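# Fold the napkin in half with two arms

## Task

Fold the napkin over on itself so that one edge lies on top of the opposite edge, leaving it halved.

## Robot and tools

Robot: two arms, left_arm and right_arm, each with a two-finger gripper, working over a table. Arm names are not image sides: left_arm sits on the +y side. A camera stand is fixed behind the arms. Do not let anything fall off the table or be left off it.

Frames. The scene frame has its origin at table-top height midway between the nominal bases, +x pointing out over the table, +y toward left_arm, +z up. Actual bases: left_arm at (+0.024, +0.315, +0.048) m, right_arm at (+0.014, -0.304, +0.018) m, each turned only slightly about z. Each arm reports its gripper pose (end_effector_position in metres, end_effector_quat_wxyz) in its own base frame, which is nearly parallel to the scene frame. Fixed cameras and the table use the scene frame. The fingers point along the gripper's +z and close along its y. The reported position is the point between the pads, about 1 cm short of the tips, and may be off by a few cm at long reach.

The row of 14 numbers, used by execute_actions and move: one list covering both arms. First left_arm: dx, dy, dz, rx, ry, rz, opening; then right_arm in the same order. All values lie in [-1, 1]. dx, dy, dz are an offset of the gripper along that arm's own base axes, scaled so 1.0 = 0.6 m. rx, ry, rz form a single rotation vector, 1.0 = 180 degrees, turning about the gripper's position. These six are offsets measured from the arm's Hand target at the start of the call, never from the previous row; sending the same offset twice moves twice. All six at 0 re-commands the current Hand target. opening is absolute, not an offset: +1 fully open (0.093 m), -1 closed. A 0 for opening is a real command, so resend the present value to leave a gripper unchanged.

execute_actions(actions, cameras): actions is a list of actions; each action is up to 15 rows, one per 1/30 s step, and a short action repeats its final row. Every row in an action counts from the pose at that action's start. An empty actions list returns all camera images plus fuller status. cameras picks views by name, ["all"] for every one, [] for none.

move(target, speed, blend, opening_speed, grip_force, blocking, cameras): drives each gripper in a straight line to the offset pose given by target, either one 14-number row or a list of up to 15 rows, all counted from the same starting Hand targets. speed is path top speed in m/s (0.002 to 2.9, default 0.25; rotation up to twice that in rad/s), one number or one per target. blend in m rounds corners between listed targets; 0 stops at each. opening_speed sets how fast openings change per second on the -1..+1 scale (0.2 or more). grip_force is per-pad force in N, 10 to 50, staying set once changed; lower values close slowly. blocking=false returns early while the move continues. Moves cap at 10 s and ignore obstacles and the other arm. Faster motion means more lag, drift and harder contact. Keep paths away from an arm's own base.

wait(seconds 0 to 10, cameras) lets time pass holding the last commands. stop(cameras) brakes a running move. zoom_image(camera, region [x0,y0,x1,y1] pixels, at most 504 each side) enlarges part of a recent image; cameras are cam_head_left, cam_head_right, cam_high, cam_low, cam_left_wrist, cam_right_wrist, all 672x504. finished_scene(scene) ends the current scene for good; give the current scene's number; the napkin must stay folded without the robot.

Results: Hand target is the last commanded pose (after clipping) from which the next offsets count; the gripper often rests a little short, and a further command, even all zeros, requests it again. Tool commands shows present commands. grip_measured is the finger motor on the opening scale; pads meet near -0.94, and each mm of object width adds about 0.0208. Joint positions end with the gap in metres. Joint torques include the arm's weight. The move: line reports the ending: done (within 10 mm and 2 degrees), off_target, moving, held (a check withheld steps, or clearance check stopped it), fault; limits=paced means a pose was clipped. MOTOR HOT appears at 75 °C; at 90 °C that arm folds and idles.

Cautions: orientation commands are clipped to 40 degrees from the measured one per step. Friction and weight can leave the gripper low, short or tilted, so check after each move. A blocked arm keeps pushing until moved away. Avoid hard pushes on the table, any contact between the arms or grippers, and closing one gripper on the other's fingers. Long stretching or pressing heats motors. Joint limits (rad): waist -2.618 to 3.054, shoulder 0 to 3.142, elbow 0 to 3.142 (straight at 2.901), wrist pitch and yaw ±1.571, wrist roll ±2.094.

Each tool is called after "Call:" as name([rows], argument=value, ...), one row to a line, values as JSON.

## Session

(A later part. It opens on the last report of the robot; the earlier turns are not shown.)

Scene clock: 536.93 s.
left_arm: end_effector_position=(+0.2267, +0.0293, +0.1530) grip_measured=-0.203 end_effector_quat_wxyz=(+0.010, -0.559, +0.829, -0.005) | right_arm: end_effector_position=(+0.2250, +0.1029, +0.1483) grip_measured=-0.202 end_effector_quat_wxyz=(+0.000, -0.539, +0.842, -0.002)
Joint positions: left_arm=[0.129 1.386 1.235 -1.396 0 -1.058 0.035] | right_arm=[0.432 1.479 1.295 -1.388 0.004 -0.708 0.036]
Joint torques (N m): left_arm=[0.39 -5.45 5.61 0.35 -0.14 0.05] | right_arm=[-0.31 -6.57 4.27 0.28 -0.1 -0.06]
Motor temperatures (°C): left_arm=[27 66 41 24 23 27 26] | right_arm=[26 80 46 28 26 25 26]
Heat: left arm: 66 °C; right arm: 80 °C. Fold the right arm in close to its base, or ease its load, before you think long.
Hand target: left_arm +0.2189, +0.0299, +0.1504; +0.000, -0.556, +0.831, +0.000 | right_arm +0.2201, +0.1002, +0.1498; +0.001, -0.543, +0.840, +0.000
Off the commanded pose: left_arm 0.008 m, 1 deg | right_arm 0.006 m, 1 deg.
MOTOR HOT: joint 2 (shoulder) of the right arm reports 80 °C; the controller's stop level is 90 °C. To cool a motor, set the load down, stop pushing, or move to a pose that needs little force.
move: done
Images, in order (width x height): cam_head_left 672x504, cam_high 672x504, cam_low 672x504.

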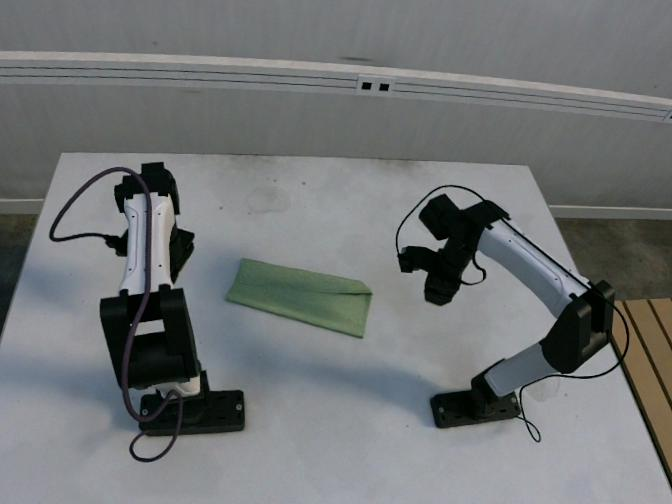

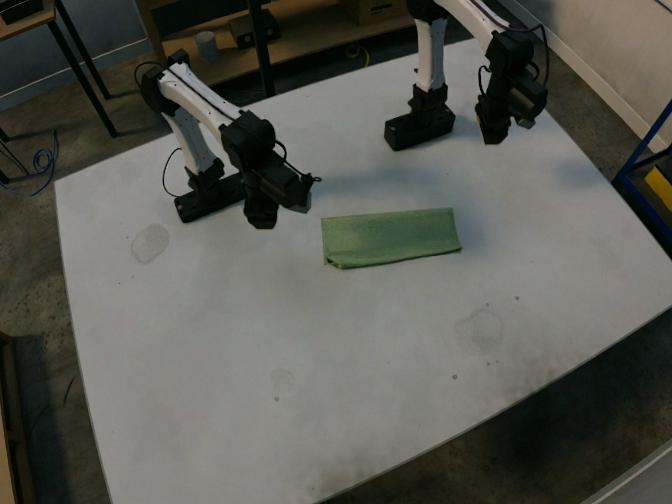

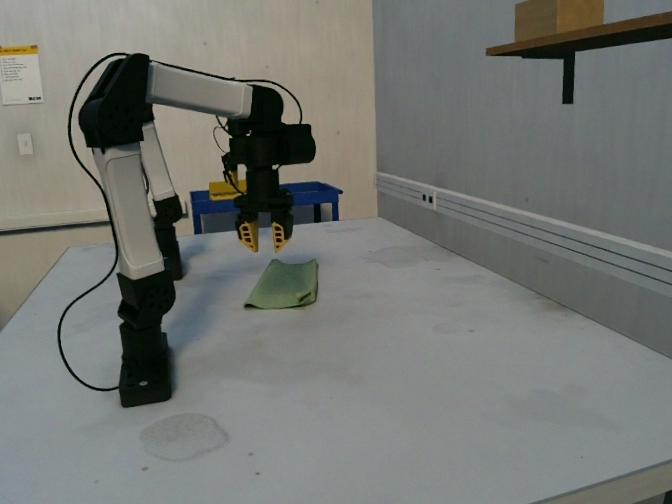

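Call:
move(target=[0.268,-0.242,-0.108,0,0,0,-0.2,0.133,0.183,-0.05,0,0,0,-0.2], speed=0.25, cameras=["cam_left_wrist","cam_right_wrist"])

Scene clock: 604.47 s.
left_arm: end_effector_position=(+0.3761, -0.1139, +0.0837) grip_measured=-0.203 end_effector_quat_wxyz=(-0.001, -0.550, +0.835, +0.000) | right_arm: end_effector_position=(+0.2939, +0.2036, +0.1145) grip_measured=-0.202 end_effector_quat_wxyz=(-0.010, -0.548, +0.837, -0.002)
Joint positions: left_arm=[-0.293 2.052 1.726 -1.247 0.002 -1.458 0.035] | right_arm=[0.608 1.919 1.66 -1.331 0.004 -0.551 0.036]
Joint torques (N m): left_arm=[-0.21 -10.06 9.2 0.28 -0.17 -0.2] | right_arm=[0.35 -7.49 8.43 0.28 -0.09 0.17]
Motor temperatures (°C): left_arm=[27 46 39 24 23 27 26] | right_arm=[26 59 43 27 26 25 26]
Heat: left arm: 46 °C; right arm: 59 °C.
Hand target: left_arm +0.3797, -0.1151, +0.0854; +0.000, -0.556, +0.831, +0.000 | right_arm +0.2998, +0.2100, +0.1197; +0.001, -0.543, +0.840, +0.000
Off the commanded pose: left_arm 0.004 m, 1 deg | right_arm 0.010 m, 1 deg.
MOTOR HOT: cleared for the motors of the right arm.
move: done
Images, in order (width x height): cam_left_wrist 672x504, cam_right_wrist 672x504.

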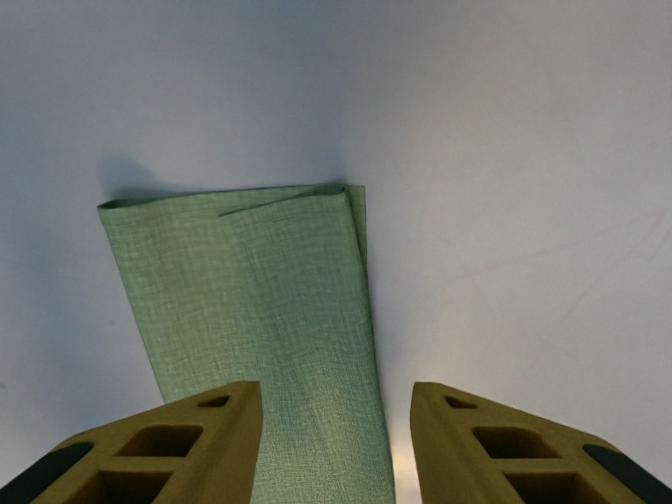

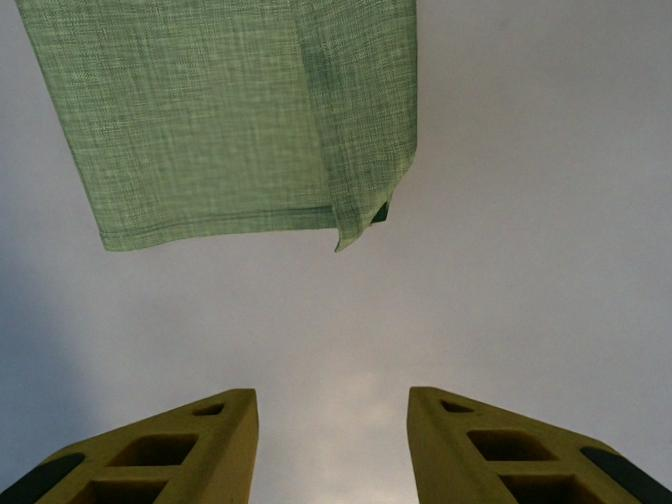

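Call:
zoom_image(camera="cam_left_wrist", region=[90, 170, 410, 410])

Call:
zoom_image(camera="cam_right_wrist", region=[250, 60, 450, 270])

Scaled by 1.575 from the camera's 672x504 image, which has a finer 960x720 frame.

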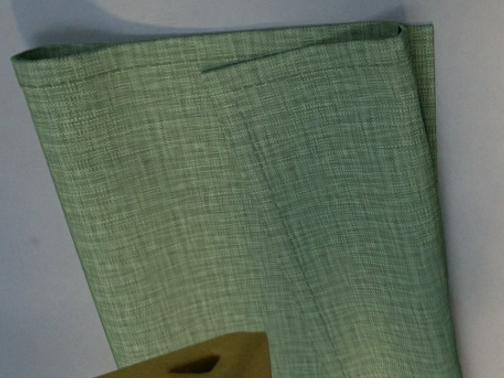

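Scaled by 2.400 from the camera's 672x504 image, which has a finer 960x720 frame.

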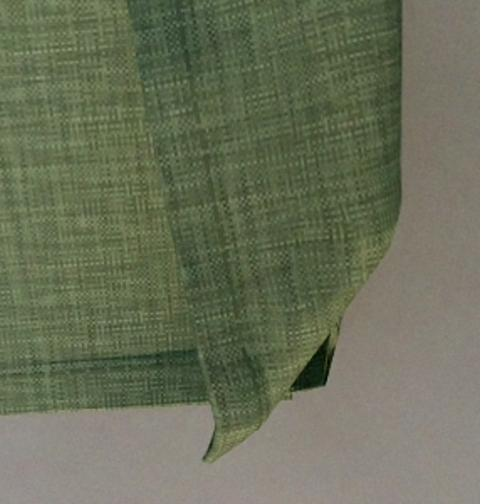

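Call:
move([
  [-0.0795,0.0168,-0.133,0,0,0.0228,-0.6,0.0153,-0.0025,-0.1245,0,0,0.057,-0.6],
  [-0.0795,0.0168,-0.2207,0,0,0.0228,-0.6,0.0153,-0.0025,-0.2228,0,0,0.057,-0.6],
  [-0.0795,0.0168,-0.2207,0,0,0.0228,-1,0.0153,-0.0025,-0.2228,0,0,0.057,-1],
  [-0.0795,0.0168,-0.109,0,0,0.0228,-1,0.0153,-0.0025,-0.0995,0,0,0.057,-1],
], speed=[0.15,0.06,0.1,0.08], opening_speed=0.8, cameras=["cam_left_wrist","cam_right_wrist","cam_low"])

Call:
zoom_image(camera="cam_low", region=[215, 235, 345, 325])

Scene clock: 700.73 s.
left_arm: end_effector_position=(+0.3265, -0.1011, +0.0068) grip_measured=-0.984 end_effector_quat_wxyz=(-0.010, -0.582, +0.813, +0.012) | right_arm: end_effector_position=(+0.2994, +0.2012, +0.0361) grip_measured=-0.971 end_effector_quat_wxyz=(-0.035, -0.611, +0.791, -0.001)
Joint positions: left_arm=[-0.299 1.965 1.282 -0.919 0.002 -1.543 0] | right_arm=[0.595 2.026 1.493 -1.107 0.006 -0.721 0]
Joint torques (N m): left_arm=[-0.62 -11.92 8.29 0.14 -0.17 -0.2] | right_arm=[-0.01 -12.75 7.73 0.1 -0.11 -0.06]
Motor temperatures (°C): left_arm=[27 52 41 24 23 27 26] | right_arm=[26 63 50 27 26 25 26]
Heat: left arm: 52 °C; right arm: 63 °C.
Hand target: left_arm +0.3320, -0.1051, +0.0201; +0.000, -0.585, +0.811, +0.000 | right_arm +0.3090, +0.2085, +0.0600; +0.001, -0.616, +0.788, +0.000
Off the commanded pose: left_arm 0.015 m, 2 deg | right_arm 0.027 m, 4 deg.
move: off_target (left_arm, right_arm); target 3's new opening was sent with right_arm's hand 0.012 m and 1 deg from that target
Images, in order (width x height): cam_low 672x504, cam_left_wrist 672x504, cam_right_wrist 672x504.

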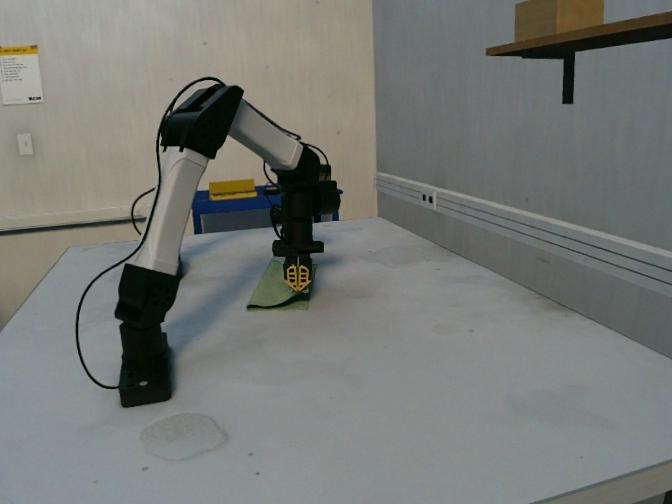

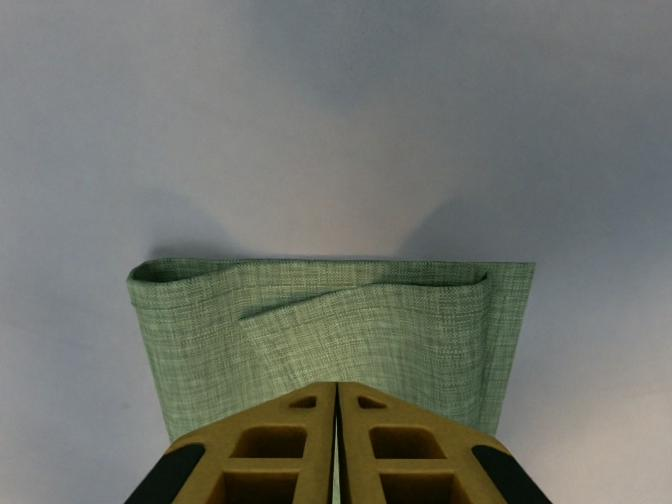

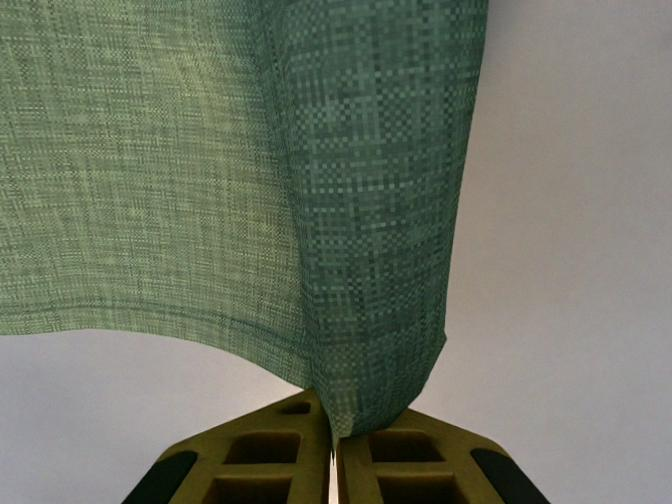

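Scaled by 3.877 from the camera's 672x504 image, which has a finer 960x720 frame.

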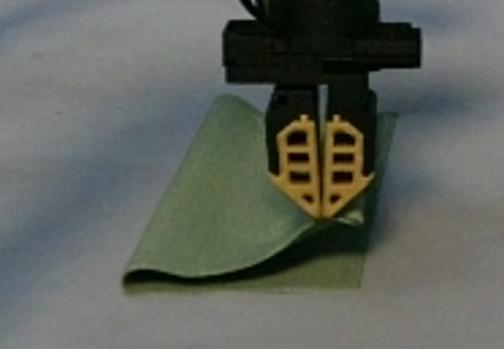

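Call:
move([
  [0,0,-0.025,0,0,0,-1,0,0,-0.07,0,0,0,-1],
  [0,0,-0.025,0,0,0,-0.3,0,0,-0.07,0,0,0,-0.3],
  [-0.0292,-0.0255,0.03,0,0,0,-0.3,0,0,0.03,0,0,0,-0.3],
  [-0.0292,-0.0255,-0.025,0,0,0,-1,0.04,0.039,0,0,0,0,-1],
  [-0.0292,-0.0255,-0.1035,0,0,0,-1,0.04,0.039,-0.1167,0,0,0,-1],
  [0.1772,-0.092,-0.102,0,0,0,-1,0.245,-0.0313,-0.1167,0,0,0,-1],
  [0.0505,-0.051,0.083,0,0,0,-1,0.119,0.012,0.083,0,0,0,-1],
], speed=[0.1,0.1,0.12,0.12,0.08,0.12,0.15], blend=[0,0,0.01,0,0,0,0], cameras=["cam_left_wrist","cam_right_wrist","cam_high"])

Call:
zoom_image(camera="cam_high", region=[315, 180, 485, 310])

Scene clock: 739.43 s.
left_arm: end_effector_position=(+0.3699, -0.1390, +0.0664) grip_measured=-0.984 end_effector_quat_wxyz=(+0.003, -0.582, +0.813, -0.006) | right_arm: end_effector_position=(+0.3789, +0.2134, +0.0839) grip_measured=-0.972 end_effector_quat_wxyz=(-0.028, -0.620, +0.784, +0.005)
Joint positions: left_arm=[-0.358 2.055 1.662 -1.165 0.002 -1.602 0] | right_arm=[0.513 2.306 2.132 -1.454 0 -0.825 0]
Joint torques (N m): left_arm=[-0.08 -12.97 5.38 0.24 -0.17 -0.14] | right_arm=[0.25 -15.57 6.42 0.12 -0.07 0.25]
Motor temperatures (°C): left_arm=[27 54 42 24 23 27 26] | right_arm=[26 76 48 27 26 25 26]
Heat: left arm: 54 °C; right arm: 76 °C. Fold the right arm in close to its base, or ease its load, before you think long.
Hand target: left_arm +0.3624, -0.1357, +0.0700; +0.000, -0.585, +0.811, +0.000 | right_arm +0.3805, +0.2157, +0.1100; +0.001, -0.616, +0.788, +0.000
Off the commanded pose: left_arm 0.009 m, 1 deg | right_arm 0.026 m, 3 deg.
MOTOR HOT: joint 2 (shoulder) of the right arm reports 76 °C; the controller's stop level is 90 °C. To cool a motor, set the load down, stop pushing, or move to a pose that needs little force.
move: off_target (right_arm)
Images, in order (width x height): cam_high 672x504, cam_left_wrist 672x504, cam_right_wrist 672x504.

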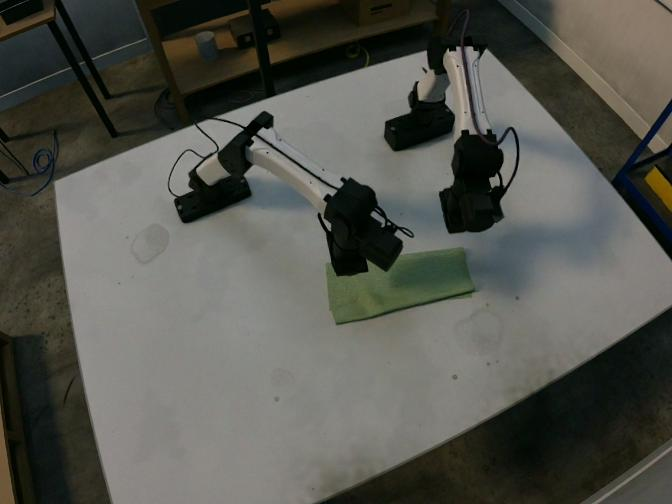

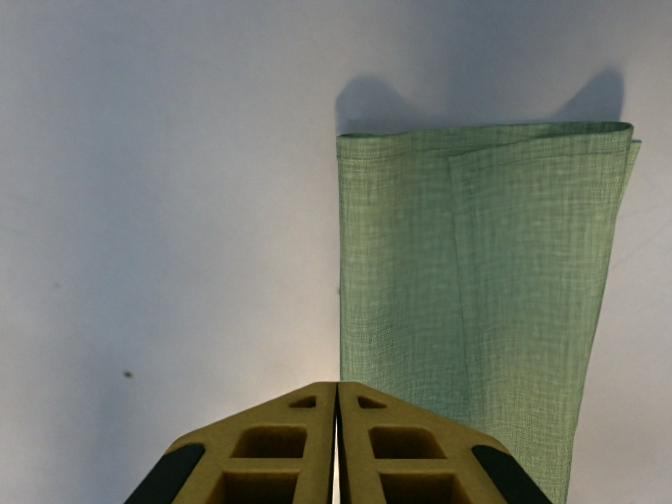

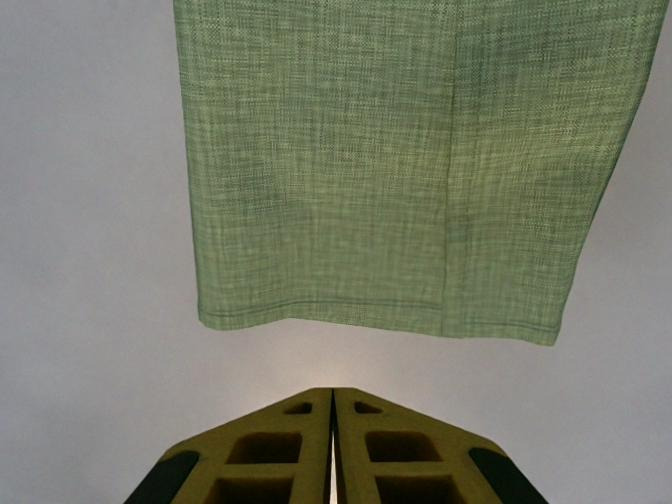

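Scaled by 2.965 from the camera's 672x504 image, which has a finer 960x720 frame.

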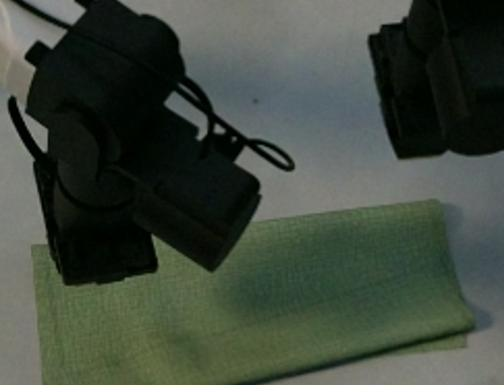

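Call:
move(target=[-0.1,0.12,0.1,0,0,0,-1,-0.268,-0.18,0.08,0,0,0,-1], speed=0.3, cameras=["cam_high","cam_head_left","cam_low"])

Call:
zoom_image(camera="cam_high", region=[315, 220, 485, 350])

Call:
zoom_image(camera="cam_head_left", region=[225, 180, 405, 315])

Call:
zoom_image(camera="cam_low", region=[215, 225, 375, 335])

Scene clock: 751.53 s.
left_arm: end_effector_position=(+0.3107, -0.0672, +0.1297) grip_measured=-0.984 end_effector_quat_wxyz=(+0.005, -0.589, +0.808, -0.007) | right_arm: end_effector_position=(+0.2229, +0.1108, +0.1584) grip_measured=-0.972 end_effector_quat_wxyz=(+0.001, -0.613, +0.790, +0.000)
Joint positions: left_arm=[-0.212 1.728 1.479 -1.305 0.002 -1.473 0] | right_arm=[0.461 1.484 1.341 -1.424 0 -0.859 0]
Joint torques (N m): left_arm=[0.21 -9.59 5.41 0.26 -0.17 0.04] | right_arm=[-0.35 -6.06 4.18 0.36 -0.06 -0.04]
Motor temperatures (°C): left_arm=[27 56 42 24 23 27 26] | right_arm=[26 83 48 27 26 25 26]
Heat: left arm: 56 °C; right arm: 83 °C. Fold the right arm in close to its base, or ease its load, before you think long.
Hand target: left_arm +0.3023, -0.0638, +0.1299; +0.000, -0.585, +0.811, +0.000 | right_arm +0.2196, +0.1076, +0.1580; +0.001, -0.616, +0.788, +0.000
Off the commanded pose: left_arm 0.009 m, 1 deg | right_arm 0.005 m, 0 deg.
MOTOR HOT: still on. Joint 2 (shoulder) of the right arm reports 83 °C.
move: done
Images, in order (width x height): cam_head_left 672x504, cam_high 672x504, cam_low 672x504.

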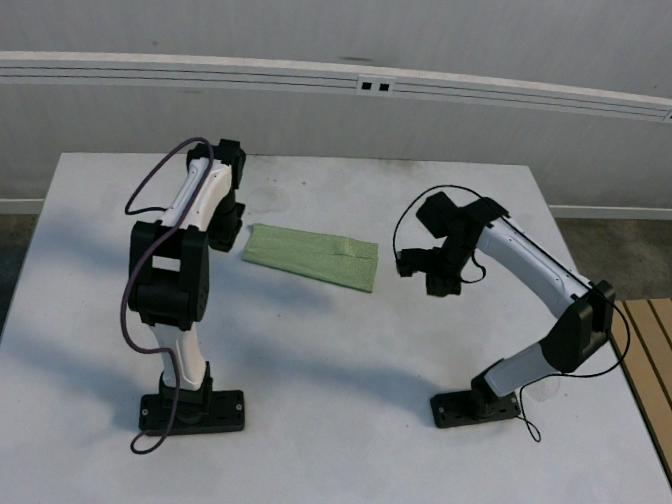

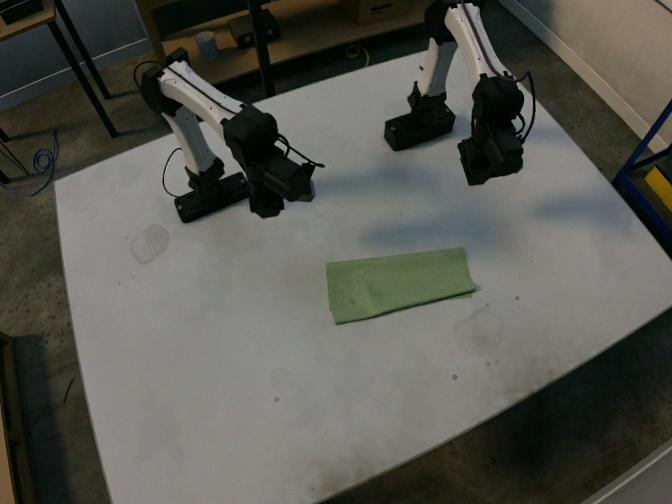

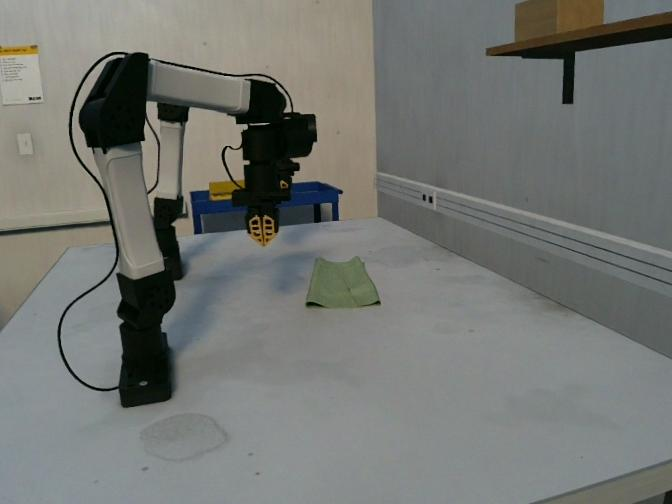

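Scaled by 2.965 from the camera's 672x504 image, which has a finer 960x720 frame.

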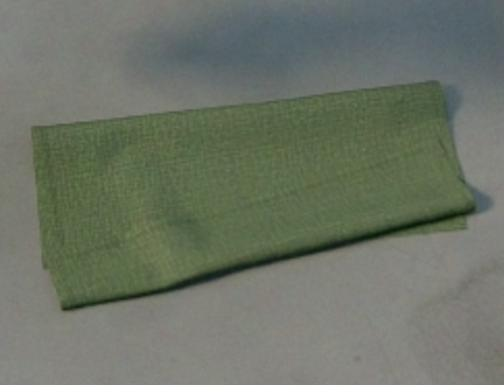

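Scaled by 2.800 from the camera's 672x504 image, which has a finer 960x720 frame.

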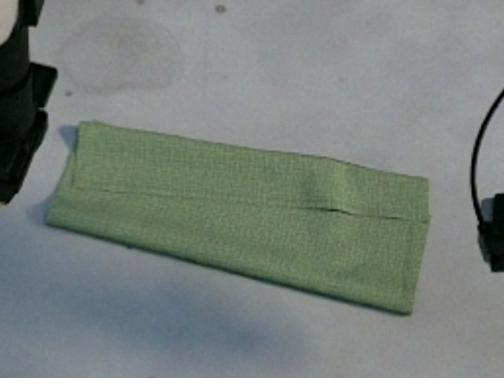

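Scaled by 3.150 from the camera's 672x504 image, which has a finer 960x720 frame.

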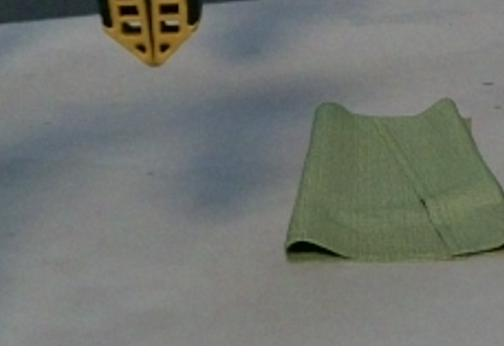

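Call:
move([
  [0.1,-0.335,-0.167,0,0,0,-1,0,0,0,0,0,0,-1],
  [0.1,-0.335,-0.295,0,0,0,-1,0,0,0,0,0,0,-1],
  [-0.0745,-0.279,-0.298,0,0,0,-1,0,0,0,0,0,0,-1],
  [-0.0745,-0.279,-0.12,0,0,0,-1,0,0,0,0,0,0,-1],
  [0.021,-0.083,-0.133,0,0,0,-1,0,0,0,0,0,0,-1],
], speed=[0.25,0.07,0.12,0.15,0.25], blend=[0.02,0,0,0.02,0], cameras=["cam_left_wrist","cam_high"])

Call:
zoom_image(camera="cam_high", region=[315, 180, 485, 310])

Scene clock: 806.50 s.
left_arm: end_effector_position=(+0.3202, -0.1148, +0.0471) grip_measured=-0.984 end_effector_quat_wxyz=(+0.002, -0.592, +0.806, -0.002) | right_arm: end_effector_position=(+0.2229, +0.1108, +0.1584) grip_measured=-0.972 end_effector_quat_wxyz=(+0.001, -0.613, +0.790, +0.000)
Joint positions: left_arm=[-0.344 1.872 1.325 -1.018 0 -1.61 0] | right_arm=[0.461 1.484 1.341 -1.424 0 -0.859 0]
Joint torques (N m): left_arm=[-0.24 -10.73 5.85 0.27 -0.14 0.01] | right_arm=[-0.35 -6.04 4.14 0.34 -0.07 -0.06]
Motor temperatures (°C): left_arm=[27 55 39 23 23 27 26] | right_arm=[26 60 44 27 26 25 26]
Heat: left arm: 55 °C; right arm: 60 °C.
Hand target: left_arm +0.3150, -0.1135, +0.0502; +0.000, -0.585, +0.811, +0.000 | right_arm +0.2196, +0.1076, +0.1580; +0.001, -0.616, +0.788, +0.000
Off the commanded pose: left_arm 0.006 m, 1 deg | right_arm 0.005 m, 0 deg.
MOTOR HOT: cleared for the motors of the right arm.
move: done
Images, in order (width x height): cam_high 672x504, cam_left_wrist 672x504.

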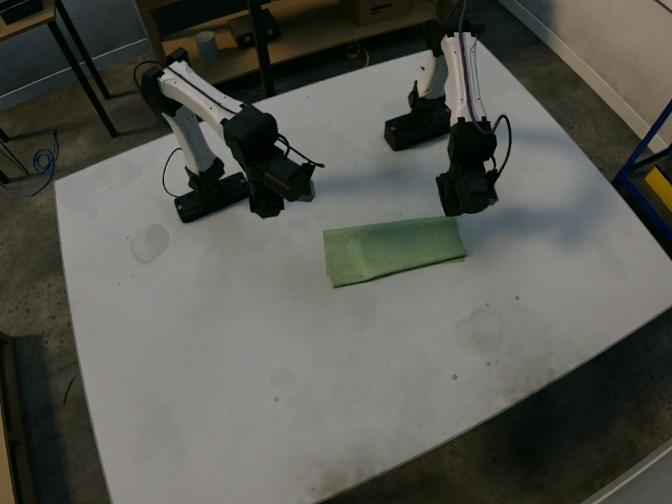

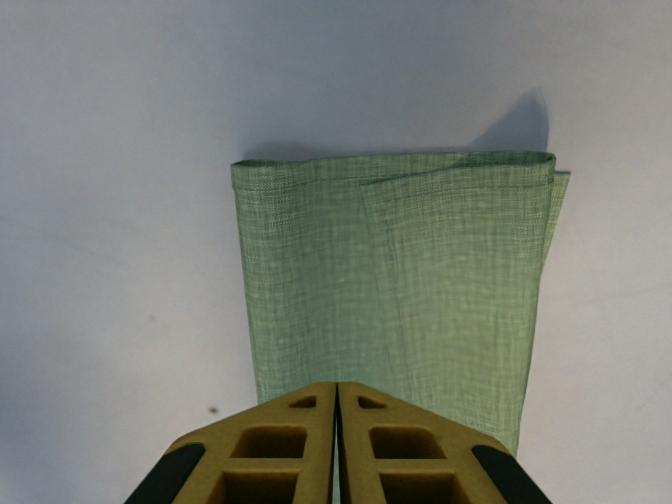

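Scaled by 2.965 from the camera's 672x504 image, which has a finer 960x720 frame.

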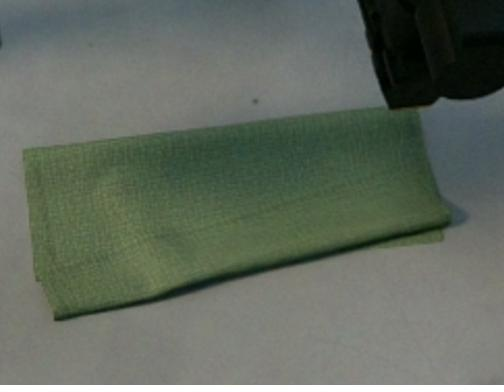

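Call:
move([
  [0.0383,-0.0108,-0.0835,0,0,0,-1,0,0,0,0,0,0,-1],
  [0.0383,-0.0108,-0.162,0,0,0,-1,0,0,0,0,0,0,-1],
  [0.0383,-0.0108,-0.162,0,0,0,0.9,0,0,0,0,0,0,-1],
  [0.0383,-0.0108,0.0163,0,0,0,0.9,0.182,0.202,-0.13,0,0,-0.028,-1],
], speed=[0.15,0.06,0.1,0.2], opening_speed=1.0, cameras=["cam_left_wrist","cam_right_wrist"])

Scene clock: 850.93 s.
left_arm: end_effector_position=(+0.3333, -0.1195, +0.0468) grip_measured=+0.897 end_effector_quat_wxyz=(-0.008, -0.589, +0.808, +0.012) | right_arm: end_effector_position=(+0.3221, +0.2225, +0.0751) grip_measured=-0.972 end_effector_quat_wxyz=(-0.010, -0.585, +0.811, +0.000)
Joint positions: left_arm=[-0.344 1.953 1.434 -1.081 0 -1.604 0.088] | right_arm=[0.604 2.068 1.716 -1.239 0 -0.645 0]
Joint torques (N m): left_arm=[0.13 -11.92 8.62 0.15 -0.15 0.04] | right_arm=[0.39 -8.7 8.36 0.29 -0.05 0.2]
Motor temperatures (°C): left_arm=[27 53 40 23 23 27 26] | right_arm=[26 57 43 27 26 25 26]
Heat: left arm: 53 °C; right arm: 57 °C.
Hand target: left_arm +0.3379, -0.1199, +0.0599; +0.000, -0.585, +0.811, +0.000 | right_arm +0.3288, +0.2289, +0.0800; +0.001, -0.581, +0.814, +0.000
Off the commanded pose: left_arm 0.014 m, 2 deg | right_arm 0.010 m, 1 deg.
move: off_target (left_arm)
Images, in order (width x height): cam_left_wrist 672x504, cam_right_wrist 672x504.

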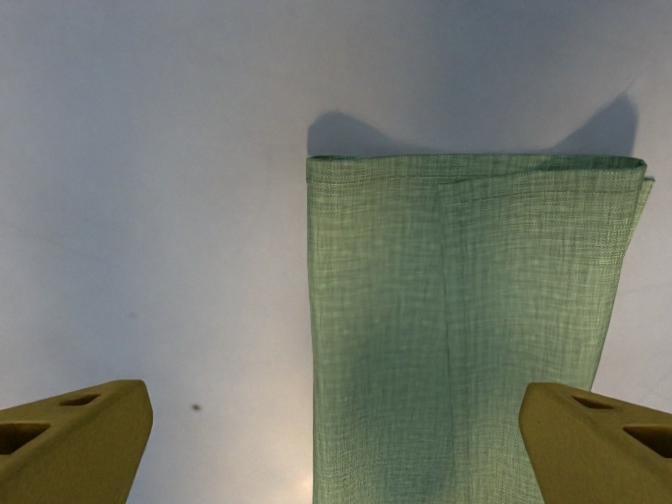

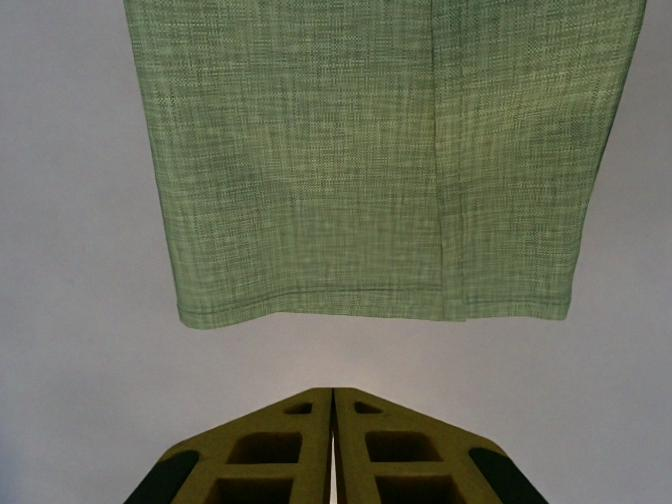

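Call:
move([
  [0.0768,-0.0235,-0.1,-0.0136,-0.0423,0,-1,0.077,-0.0215,-0.083,-0.0145,-0.042,0,-1],
  [0.0768,-0.0235,-0.178,-0.0136,-0.0423,0,-1,0.077,-0.0215,-0.1567,-0.0145,-0.042,0,-1],
  [0.0768,-0.0235,-0.178,-0.0136,-0.0423,0,0.9,0.077,-0.0215,-0.1567,-0.0145,-0.042,0,0.9],
  [0.0768,-0.0235,0.02,0,0,0,0.9,0.077,-0.0215,0.0,0,0,0,0.9],
], speed=[0.15,0.06,0.1,0.2], opening_speed=1.0, cameras=["cam_left_wrist","cam_right_wrist"])

Scene clock: 995.07 s.
left_arm: end_effector_position=(+0.3805, -0.1364, +0.0639) grip_measured=+0.897 end_effector_quat_wxyz=(-0.003, -0.587, +0.809, +0.005) | right_arm: end_effector_position=(+0.3701, +0.2112, +0.0769) grip_measured=+0.898 end_effector_quat_wxyz=(-0.006, -0.577, +0.817, -0.009)
Joint positions: left_arm=[-0.344 2.117 1.746 -1.212 0 -1.6 0.088] | right_arm=[0.526 2.206 1.94 -1.315 0.019 -0.704 0.088]
Joint torques (N m): left_arm=[0.53 -12.19 8.84 0.17 -0.16 0.05] | right_arm=[-0.27 -9.55 8.27 0.22 -0.23 -0.05]
Motor temperatures (°C): left_arm=[27 62 42 23 23 27 26] | right_arm=[26 62 52 27 26 25 26]
Heat: left arm: 62 °C; right arm: 62 °C.
Hand target: left_arm +0.3840, -0.1340, +0.0718; +0.000, -0.585, +0.811, +0.000 | right_arm +0.3751, +0.2159, +0.0799; +0.001, -0.581, +0.814, +0.000
Off the commanded pose: left_arm 0.009 m, 1 deg | right_arm 0.007 m, 1 deg.
move: done; target 3's new opening was sent with right_arm's hand 0.014 m and 1 deg from that target
Images, in order (width x height): cam_left_wrist 672x504, cam_right_wrist 672x504.

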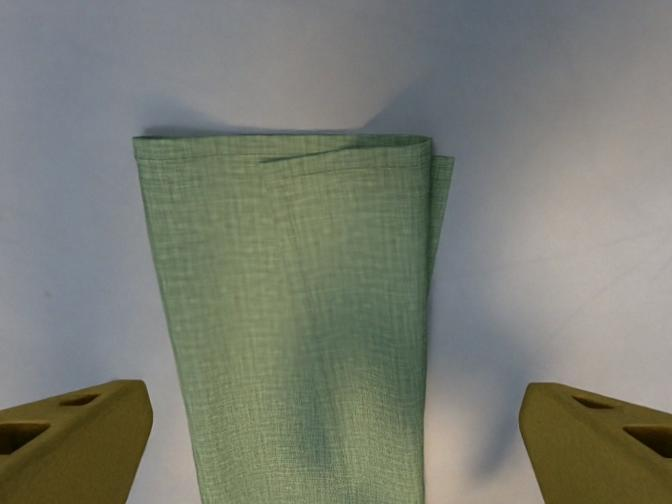

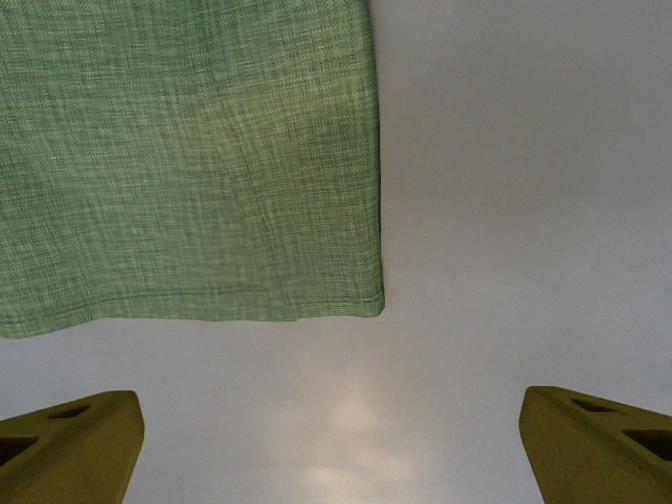

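Call:
move([
  [-0.0283,0.0092,-0.12,-0.006,-0.0185,0,-1,-0.0252,0.0145,-0.083,-0.0063,-0.0184,0,-1],
  [-0.0283,0.0092,-0.206,-0.006,-0.0185,0,-1,-0.0252,0.0145,-0.163,-0.0063,-0.0184,0,-1],
  [-0.0283,0.0092,-0.206,-0.006,-0.0185,0,0.9,-0.0252,0.0145,-0.163,-0.0063,-0.0184,0,0.9],
  [-0.0283,0.0092,0.0,0,0,0,0.9,-0.0252,0.0145,0.0,0,0,0,0.9],
], speed=[0.15,0.06,0.1,0.2], opening_speed=1.0, cameras=["cam_left_wrist","cam_right_wrist"])

Scene clock: 1033.87 s.
left_arm: end_effector_position=(+0.3642, -0.1305, +0.0630) grip_measured=+0.897 end_effector_quat_wxyz=(-0.004, -0.587, +0.809, +0.006) | right_arm: end_effector_position=(+0.3531, +0.2192, +0.0640) grip_measured=+0.898 end_effector_quat_wxyz=(-0.023, -0.581, +0.814, -0.008)
Joint positions: left_arm=[-0.344 2.049 1.64 -1.175 -0.001 -1.6 0.088] | right_arm=[0.563 2.198 1.874 -1.291 0.019 -0.676 0.088]
Joint torques (N m): left_arm=[0.47 -12.01 8.51 0.19 -0.14 0.03] | right_arm=[-0.36 -12 8.25 0.16 -0.21 0.01]
Motor temperatures (°C): left_arm=[27 61 45 23 23 27 26] | right_arm=[26 65 52 27 26 25 26]
Heat: left arm: 61 °C; right arm: 65 °C.
Hand target: left_arm +0.3670, -0.1285, +0.0718; +0.000, -0.585, +0.811, +0.000 | right_arm +0.3598, +0.2247, +0.0798; +0.001, -0.581, +0.814, +0.000
Off the commanded pose: left_arm 0.009 m, 1 deg | right_arm 0.018 m, 3 deg.
move: off_target (right_arm); target 3's new opening was sent with right_arm's hand 0.016 m and 1 deg from that target
Images, in order (width x height): cam_left_wrist 672x504, cam_right_wrist 672x504.

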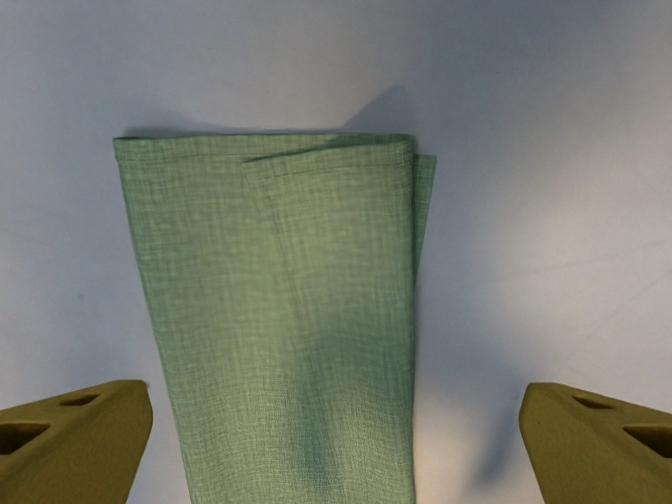

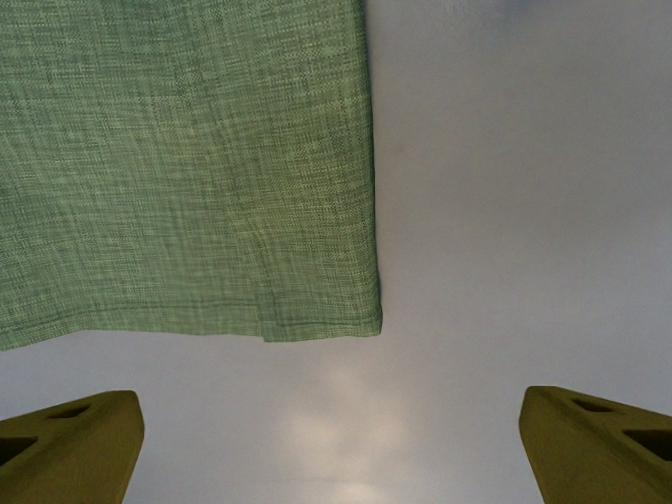

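Call:
move(target=[-0.1077,0.0813,-0.111,0,0,0,-0.3,-0.218,0.0467,-0.058,0,0,0,-0.3], speed=0.25, cameras=["cam_left_wrist","cam_right_wrist"])

Scene clock: 1126.77 s.
left_arm: end_effector_position=(+0.3010, -0.0812, +0.0013) grip_measured=-0.297 end_effector_quat_wxyz=(-0.008, -0.588, +0.808, +0.010) | right_arm: end_effector_position=(+0.2275, +0.2507, +0.0326) grip_measured=-0.298 end_effector_quat_wxyz=(-0.022, -0.587, +0.809, -0.008)
Joint positions: left_arm=[-0.264 1.868 1.122 -0.85 -0.001 -1.522 0.031] | right_arm=[0.837 1.93 1.342 -1.03 0.006 -0.419 0.031]
Joint torques (N m): left_arm=[0.38 -10.81 4.96 0.51 -0.15 0.06] | right_arm=[-0.09 -12.14 4 0.39 -0.09 0.2]
Motor temperatures (°C): left_arm=[27 61 47 23 23 27 26] | right_arm=[26 81 50 27 26 25 26]
Heat: left arm: 61 °C; right arm: 81 °C. Fold the right arm in close to its base, or ease its load, before you think long.
Hand target: left_arm +0.3025, -0.0798, +0.0053; +0.000, -0.585, +0.811, +0.000 | right_arm +0.2291, +0.2527, +0.0451; +0.001, -0.581, +0.814, +0.000
Off the commanded pose: left_arm 0.004 m, 2 deg | right_arm 0.013 m, 3 deg.
MOTOR HOT: joint 2 (shoulder) of the right arm reports 81 °C; the controller's stop level is 90 °C. To cool a motor, set the load down, stop pushing, or move to a pose that needs little force.
move: off_target (right_arm)
Images, in order (width x height): cam_left_wrist 672x504, cam_right_wrist 672x504.

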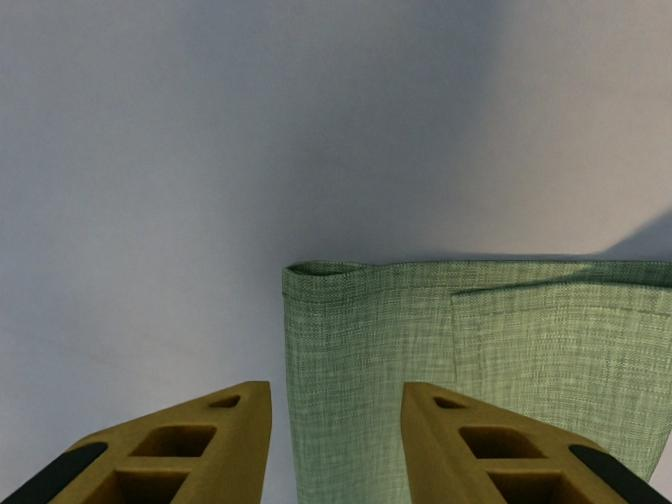

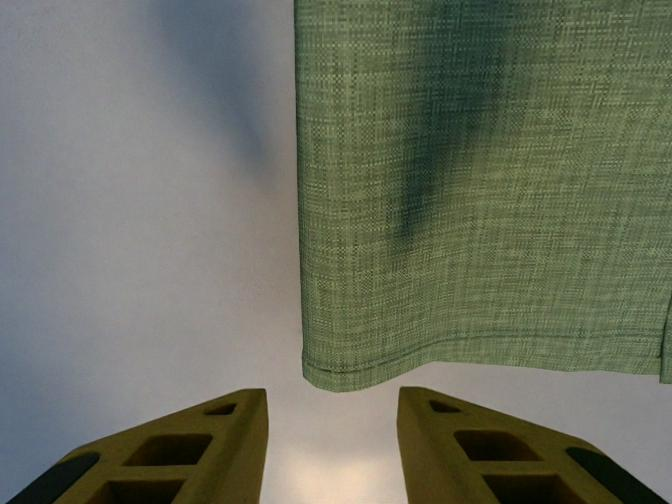

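Call:
move(target=[0.0,0.0,0.1,0,0,0,-0.3,-0.015,-0.237,0.17,0,0,0,-0.3], speed=0.3)

Scene clock: 1132.57 s.
left_arm: end_effector_position=(+0.2978, -0.0803, +0.0541) grip_measured=-0.297 end_effector_quat_wxyz=(-0.008, -0.588, +0.808, +0.010) | right_arm: end_effector_position=(+0.2157, +0.1083, +0.1352) grip_measured=-0.298 end_effector_quat_wxyz=(-0.021, -0.577, +0.817, +0.000)
Joint positions: left_arm=[-0.264 1.777 1.233 -1.052 -0.001 -1.522 0.031] | right_arm=[0.469 1.491 1.254 -1.374 0.006 -0.761 0.031]
Joint torques (N m): left_arm=[0.36 -9.96 8.65 0.19 -0.14 0.05] | right_arm=[-0.25 -6.41 7.77 0.18 -0.12 -0.04]
Motor temperatures (°C): left_arm=[27 62 46 23 23 27 26] | right_arm=[26 81 50 27 26 25 26]
Heat: left arm: 62 °C; right arm: 81 °C. Fold the right arm in close to its base, or ease its load, before you think long.
Hand target: left_arm +0.3025, -0.0798, +0.0653; +0.000, -0.585, +0.811, +0.000 | right_arm +0.2201, +0.1105, +0.1471; +0.001, -0.581, +0.814, +0.000
Off the commanded pose: left_arm 0.012 m, 2 deg | right_arm 0.013 m, 3 deg.
MOTOR HOT: still on. Joint 2 (shoulder) of the right arm reports 81 °C.
move: off_target (left_arm, right_arm)

Call:
move([
  [-0.0042,0.003,-0.109,0,0,0,-0.3,0.0158,0.2325,-0.162,0,0,0,-0.3],
  [-0.0042,0.003,-0.1955,0,0,0,-0.3,0.0158,0.2325,-0.28,0,0,0,-0.3],
  [-0.0042,0.003,-0.1955,0,0,0,-1,0.0158,0.2325,-0.28,0,0,0,-1],
  [-0.0042,0.003,-0.01,0,0,0,-1,0.0158,0.2325,-0.0785,0,0,0,-1],
  [0.1225,-0.0385,0.156,0,0,0,-1,0.1418,0.1888,0.088,0,0,0,-1],
  [0.2493,-0.0798,0.248,0,0,0,-1,0.2678,0.1452,0.18,0,0,0,-1],
], speed=[0.25,0.06,0.1,0.1,0.15,0.15], blend=[0.01,0,0,0.02,0.03,0], opening_speed=0.8, cameras=["cam_low","cam_high","cam_left_wrist","cam_right_wrist"])

Scene clock: 1244.60 s.
left_arm: end_effector_position=(+0.4512, -0.1252, +0.2157) grip_measured=-0.984 end_effector_quat_wxyz=(+0.090, -0.578, +0.803, -0.113) | right_arm: end_effector_position=(+0.3779, +0.1945, +0.2511) grip_measured=-0.971 end_effector_quat_wxyz=(+0.151, -0.568, +0.808, -0.026)
Joint positions: left_arm=[-0.27 2.218 2.49 -1.553 0.002 -1.518 0] | right_arm=[0.48 2.026 2.334 -1.571 0.012 -0.748 0]
Joint torques (N m): left_arm=[-0.51 -10.65 8.83 0.93 -0.18 -0.12] | right_arm=[-0.06 -7.9 7.86 0.96 -0.16 -0.05]
Motor temperatures (°C): left_arm=[27 57 44 23 23 27 26] | right_arm=[26 60 52 27 26 25 26]
Heat: left arm: 57 °C; right arm: 60 °C.
Hand target: left_arm +0.4520, -0.1277, +0.2140; +0.000, -0.585, +0.811, +0.000 | right_arm +0.3808, +0.1976, +0.2553; +0.001, -0.581, +0.814, +0.000
Off the commanded pose: left_arm 0.003 m, 17 deg | right_arm 0.006 m, 18 deg.
MOTOR HOT: cleared for the motors of the right arm.
joint sent to its limit (left arm) — joint 4 (wrist pitch), lower limit. The joint targets are off in orientation, not in position.
joint sent to its limit (right arm) — joint 4 (wrist pitch), lower limit. The joint targets are off in orientation, not in position.
move: off_target (left_arm, right_arm); target 3's new opening was sent with right_arm's hand 0.017 m and 1 deg from that target
Images, in order (width x height): cam_high 672x504, cam_low 672x504, cam_left_wrist 672x504, cam_right_wrist 672x504.

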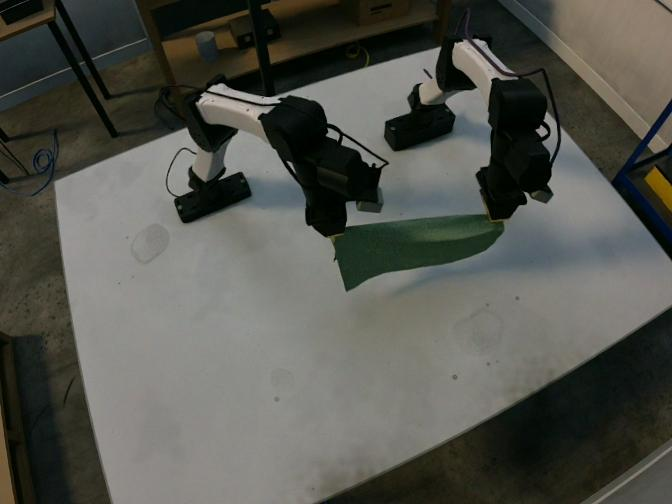

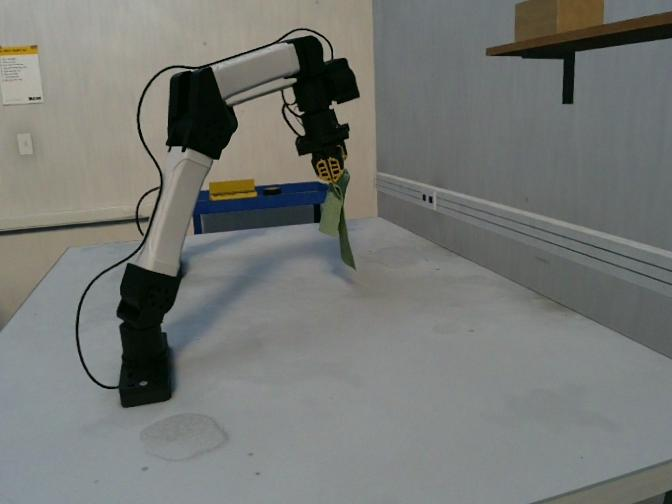

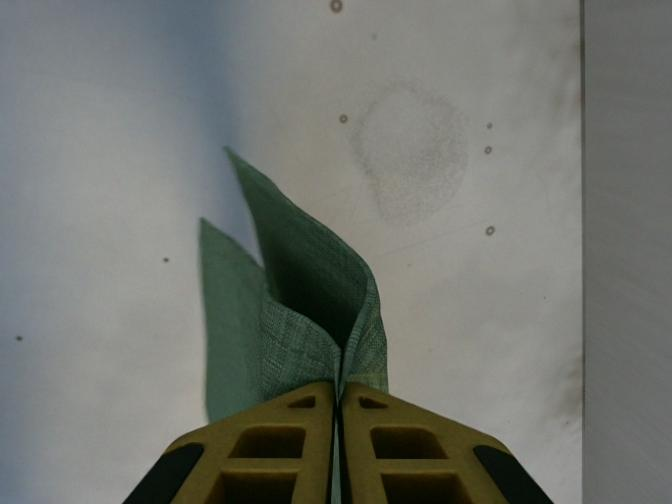

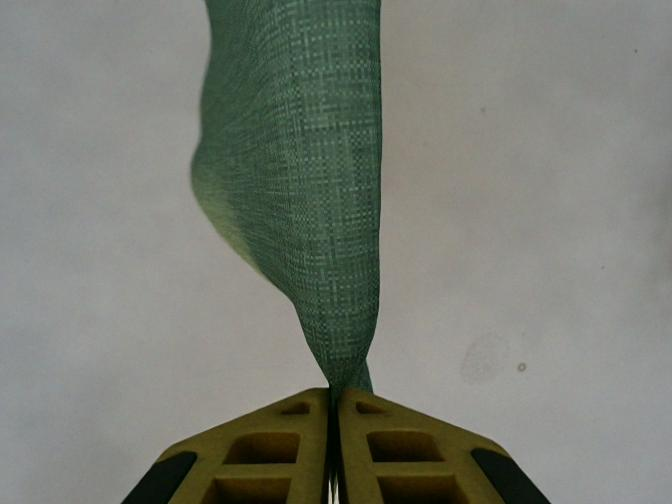

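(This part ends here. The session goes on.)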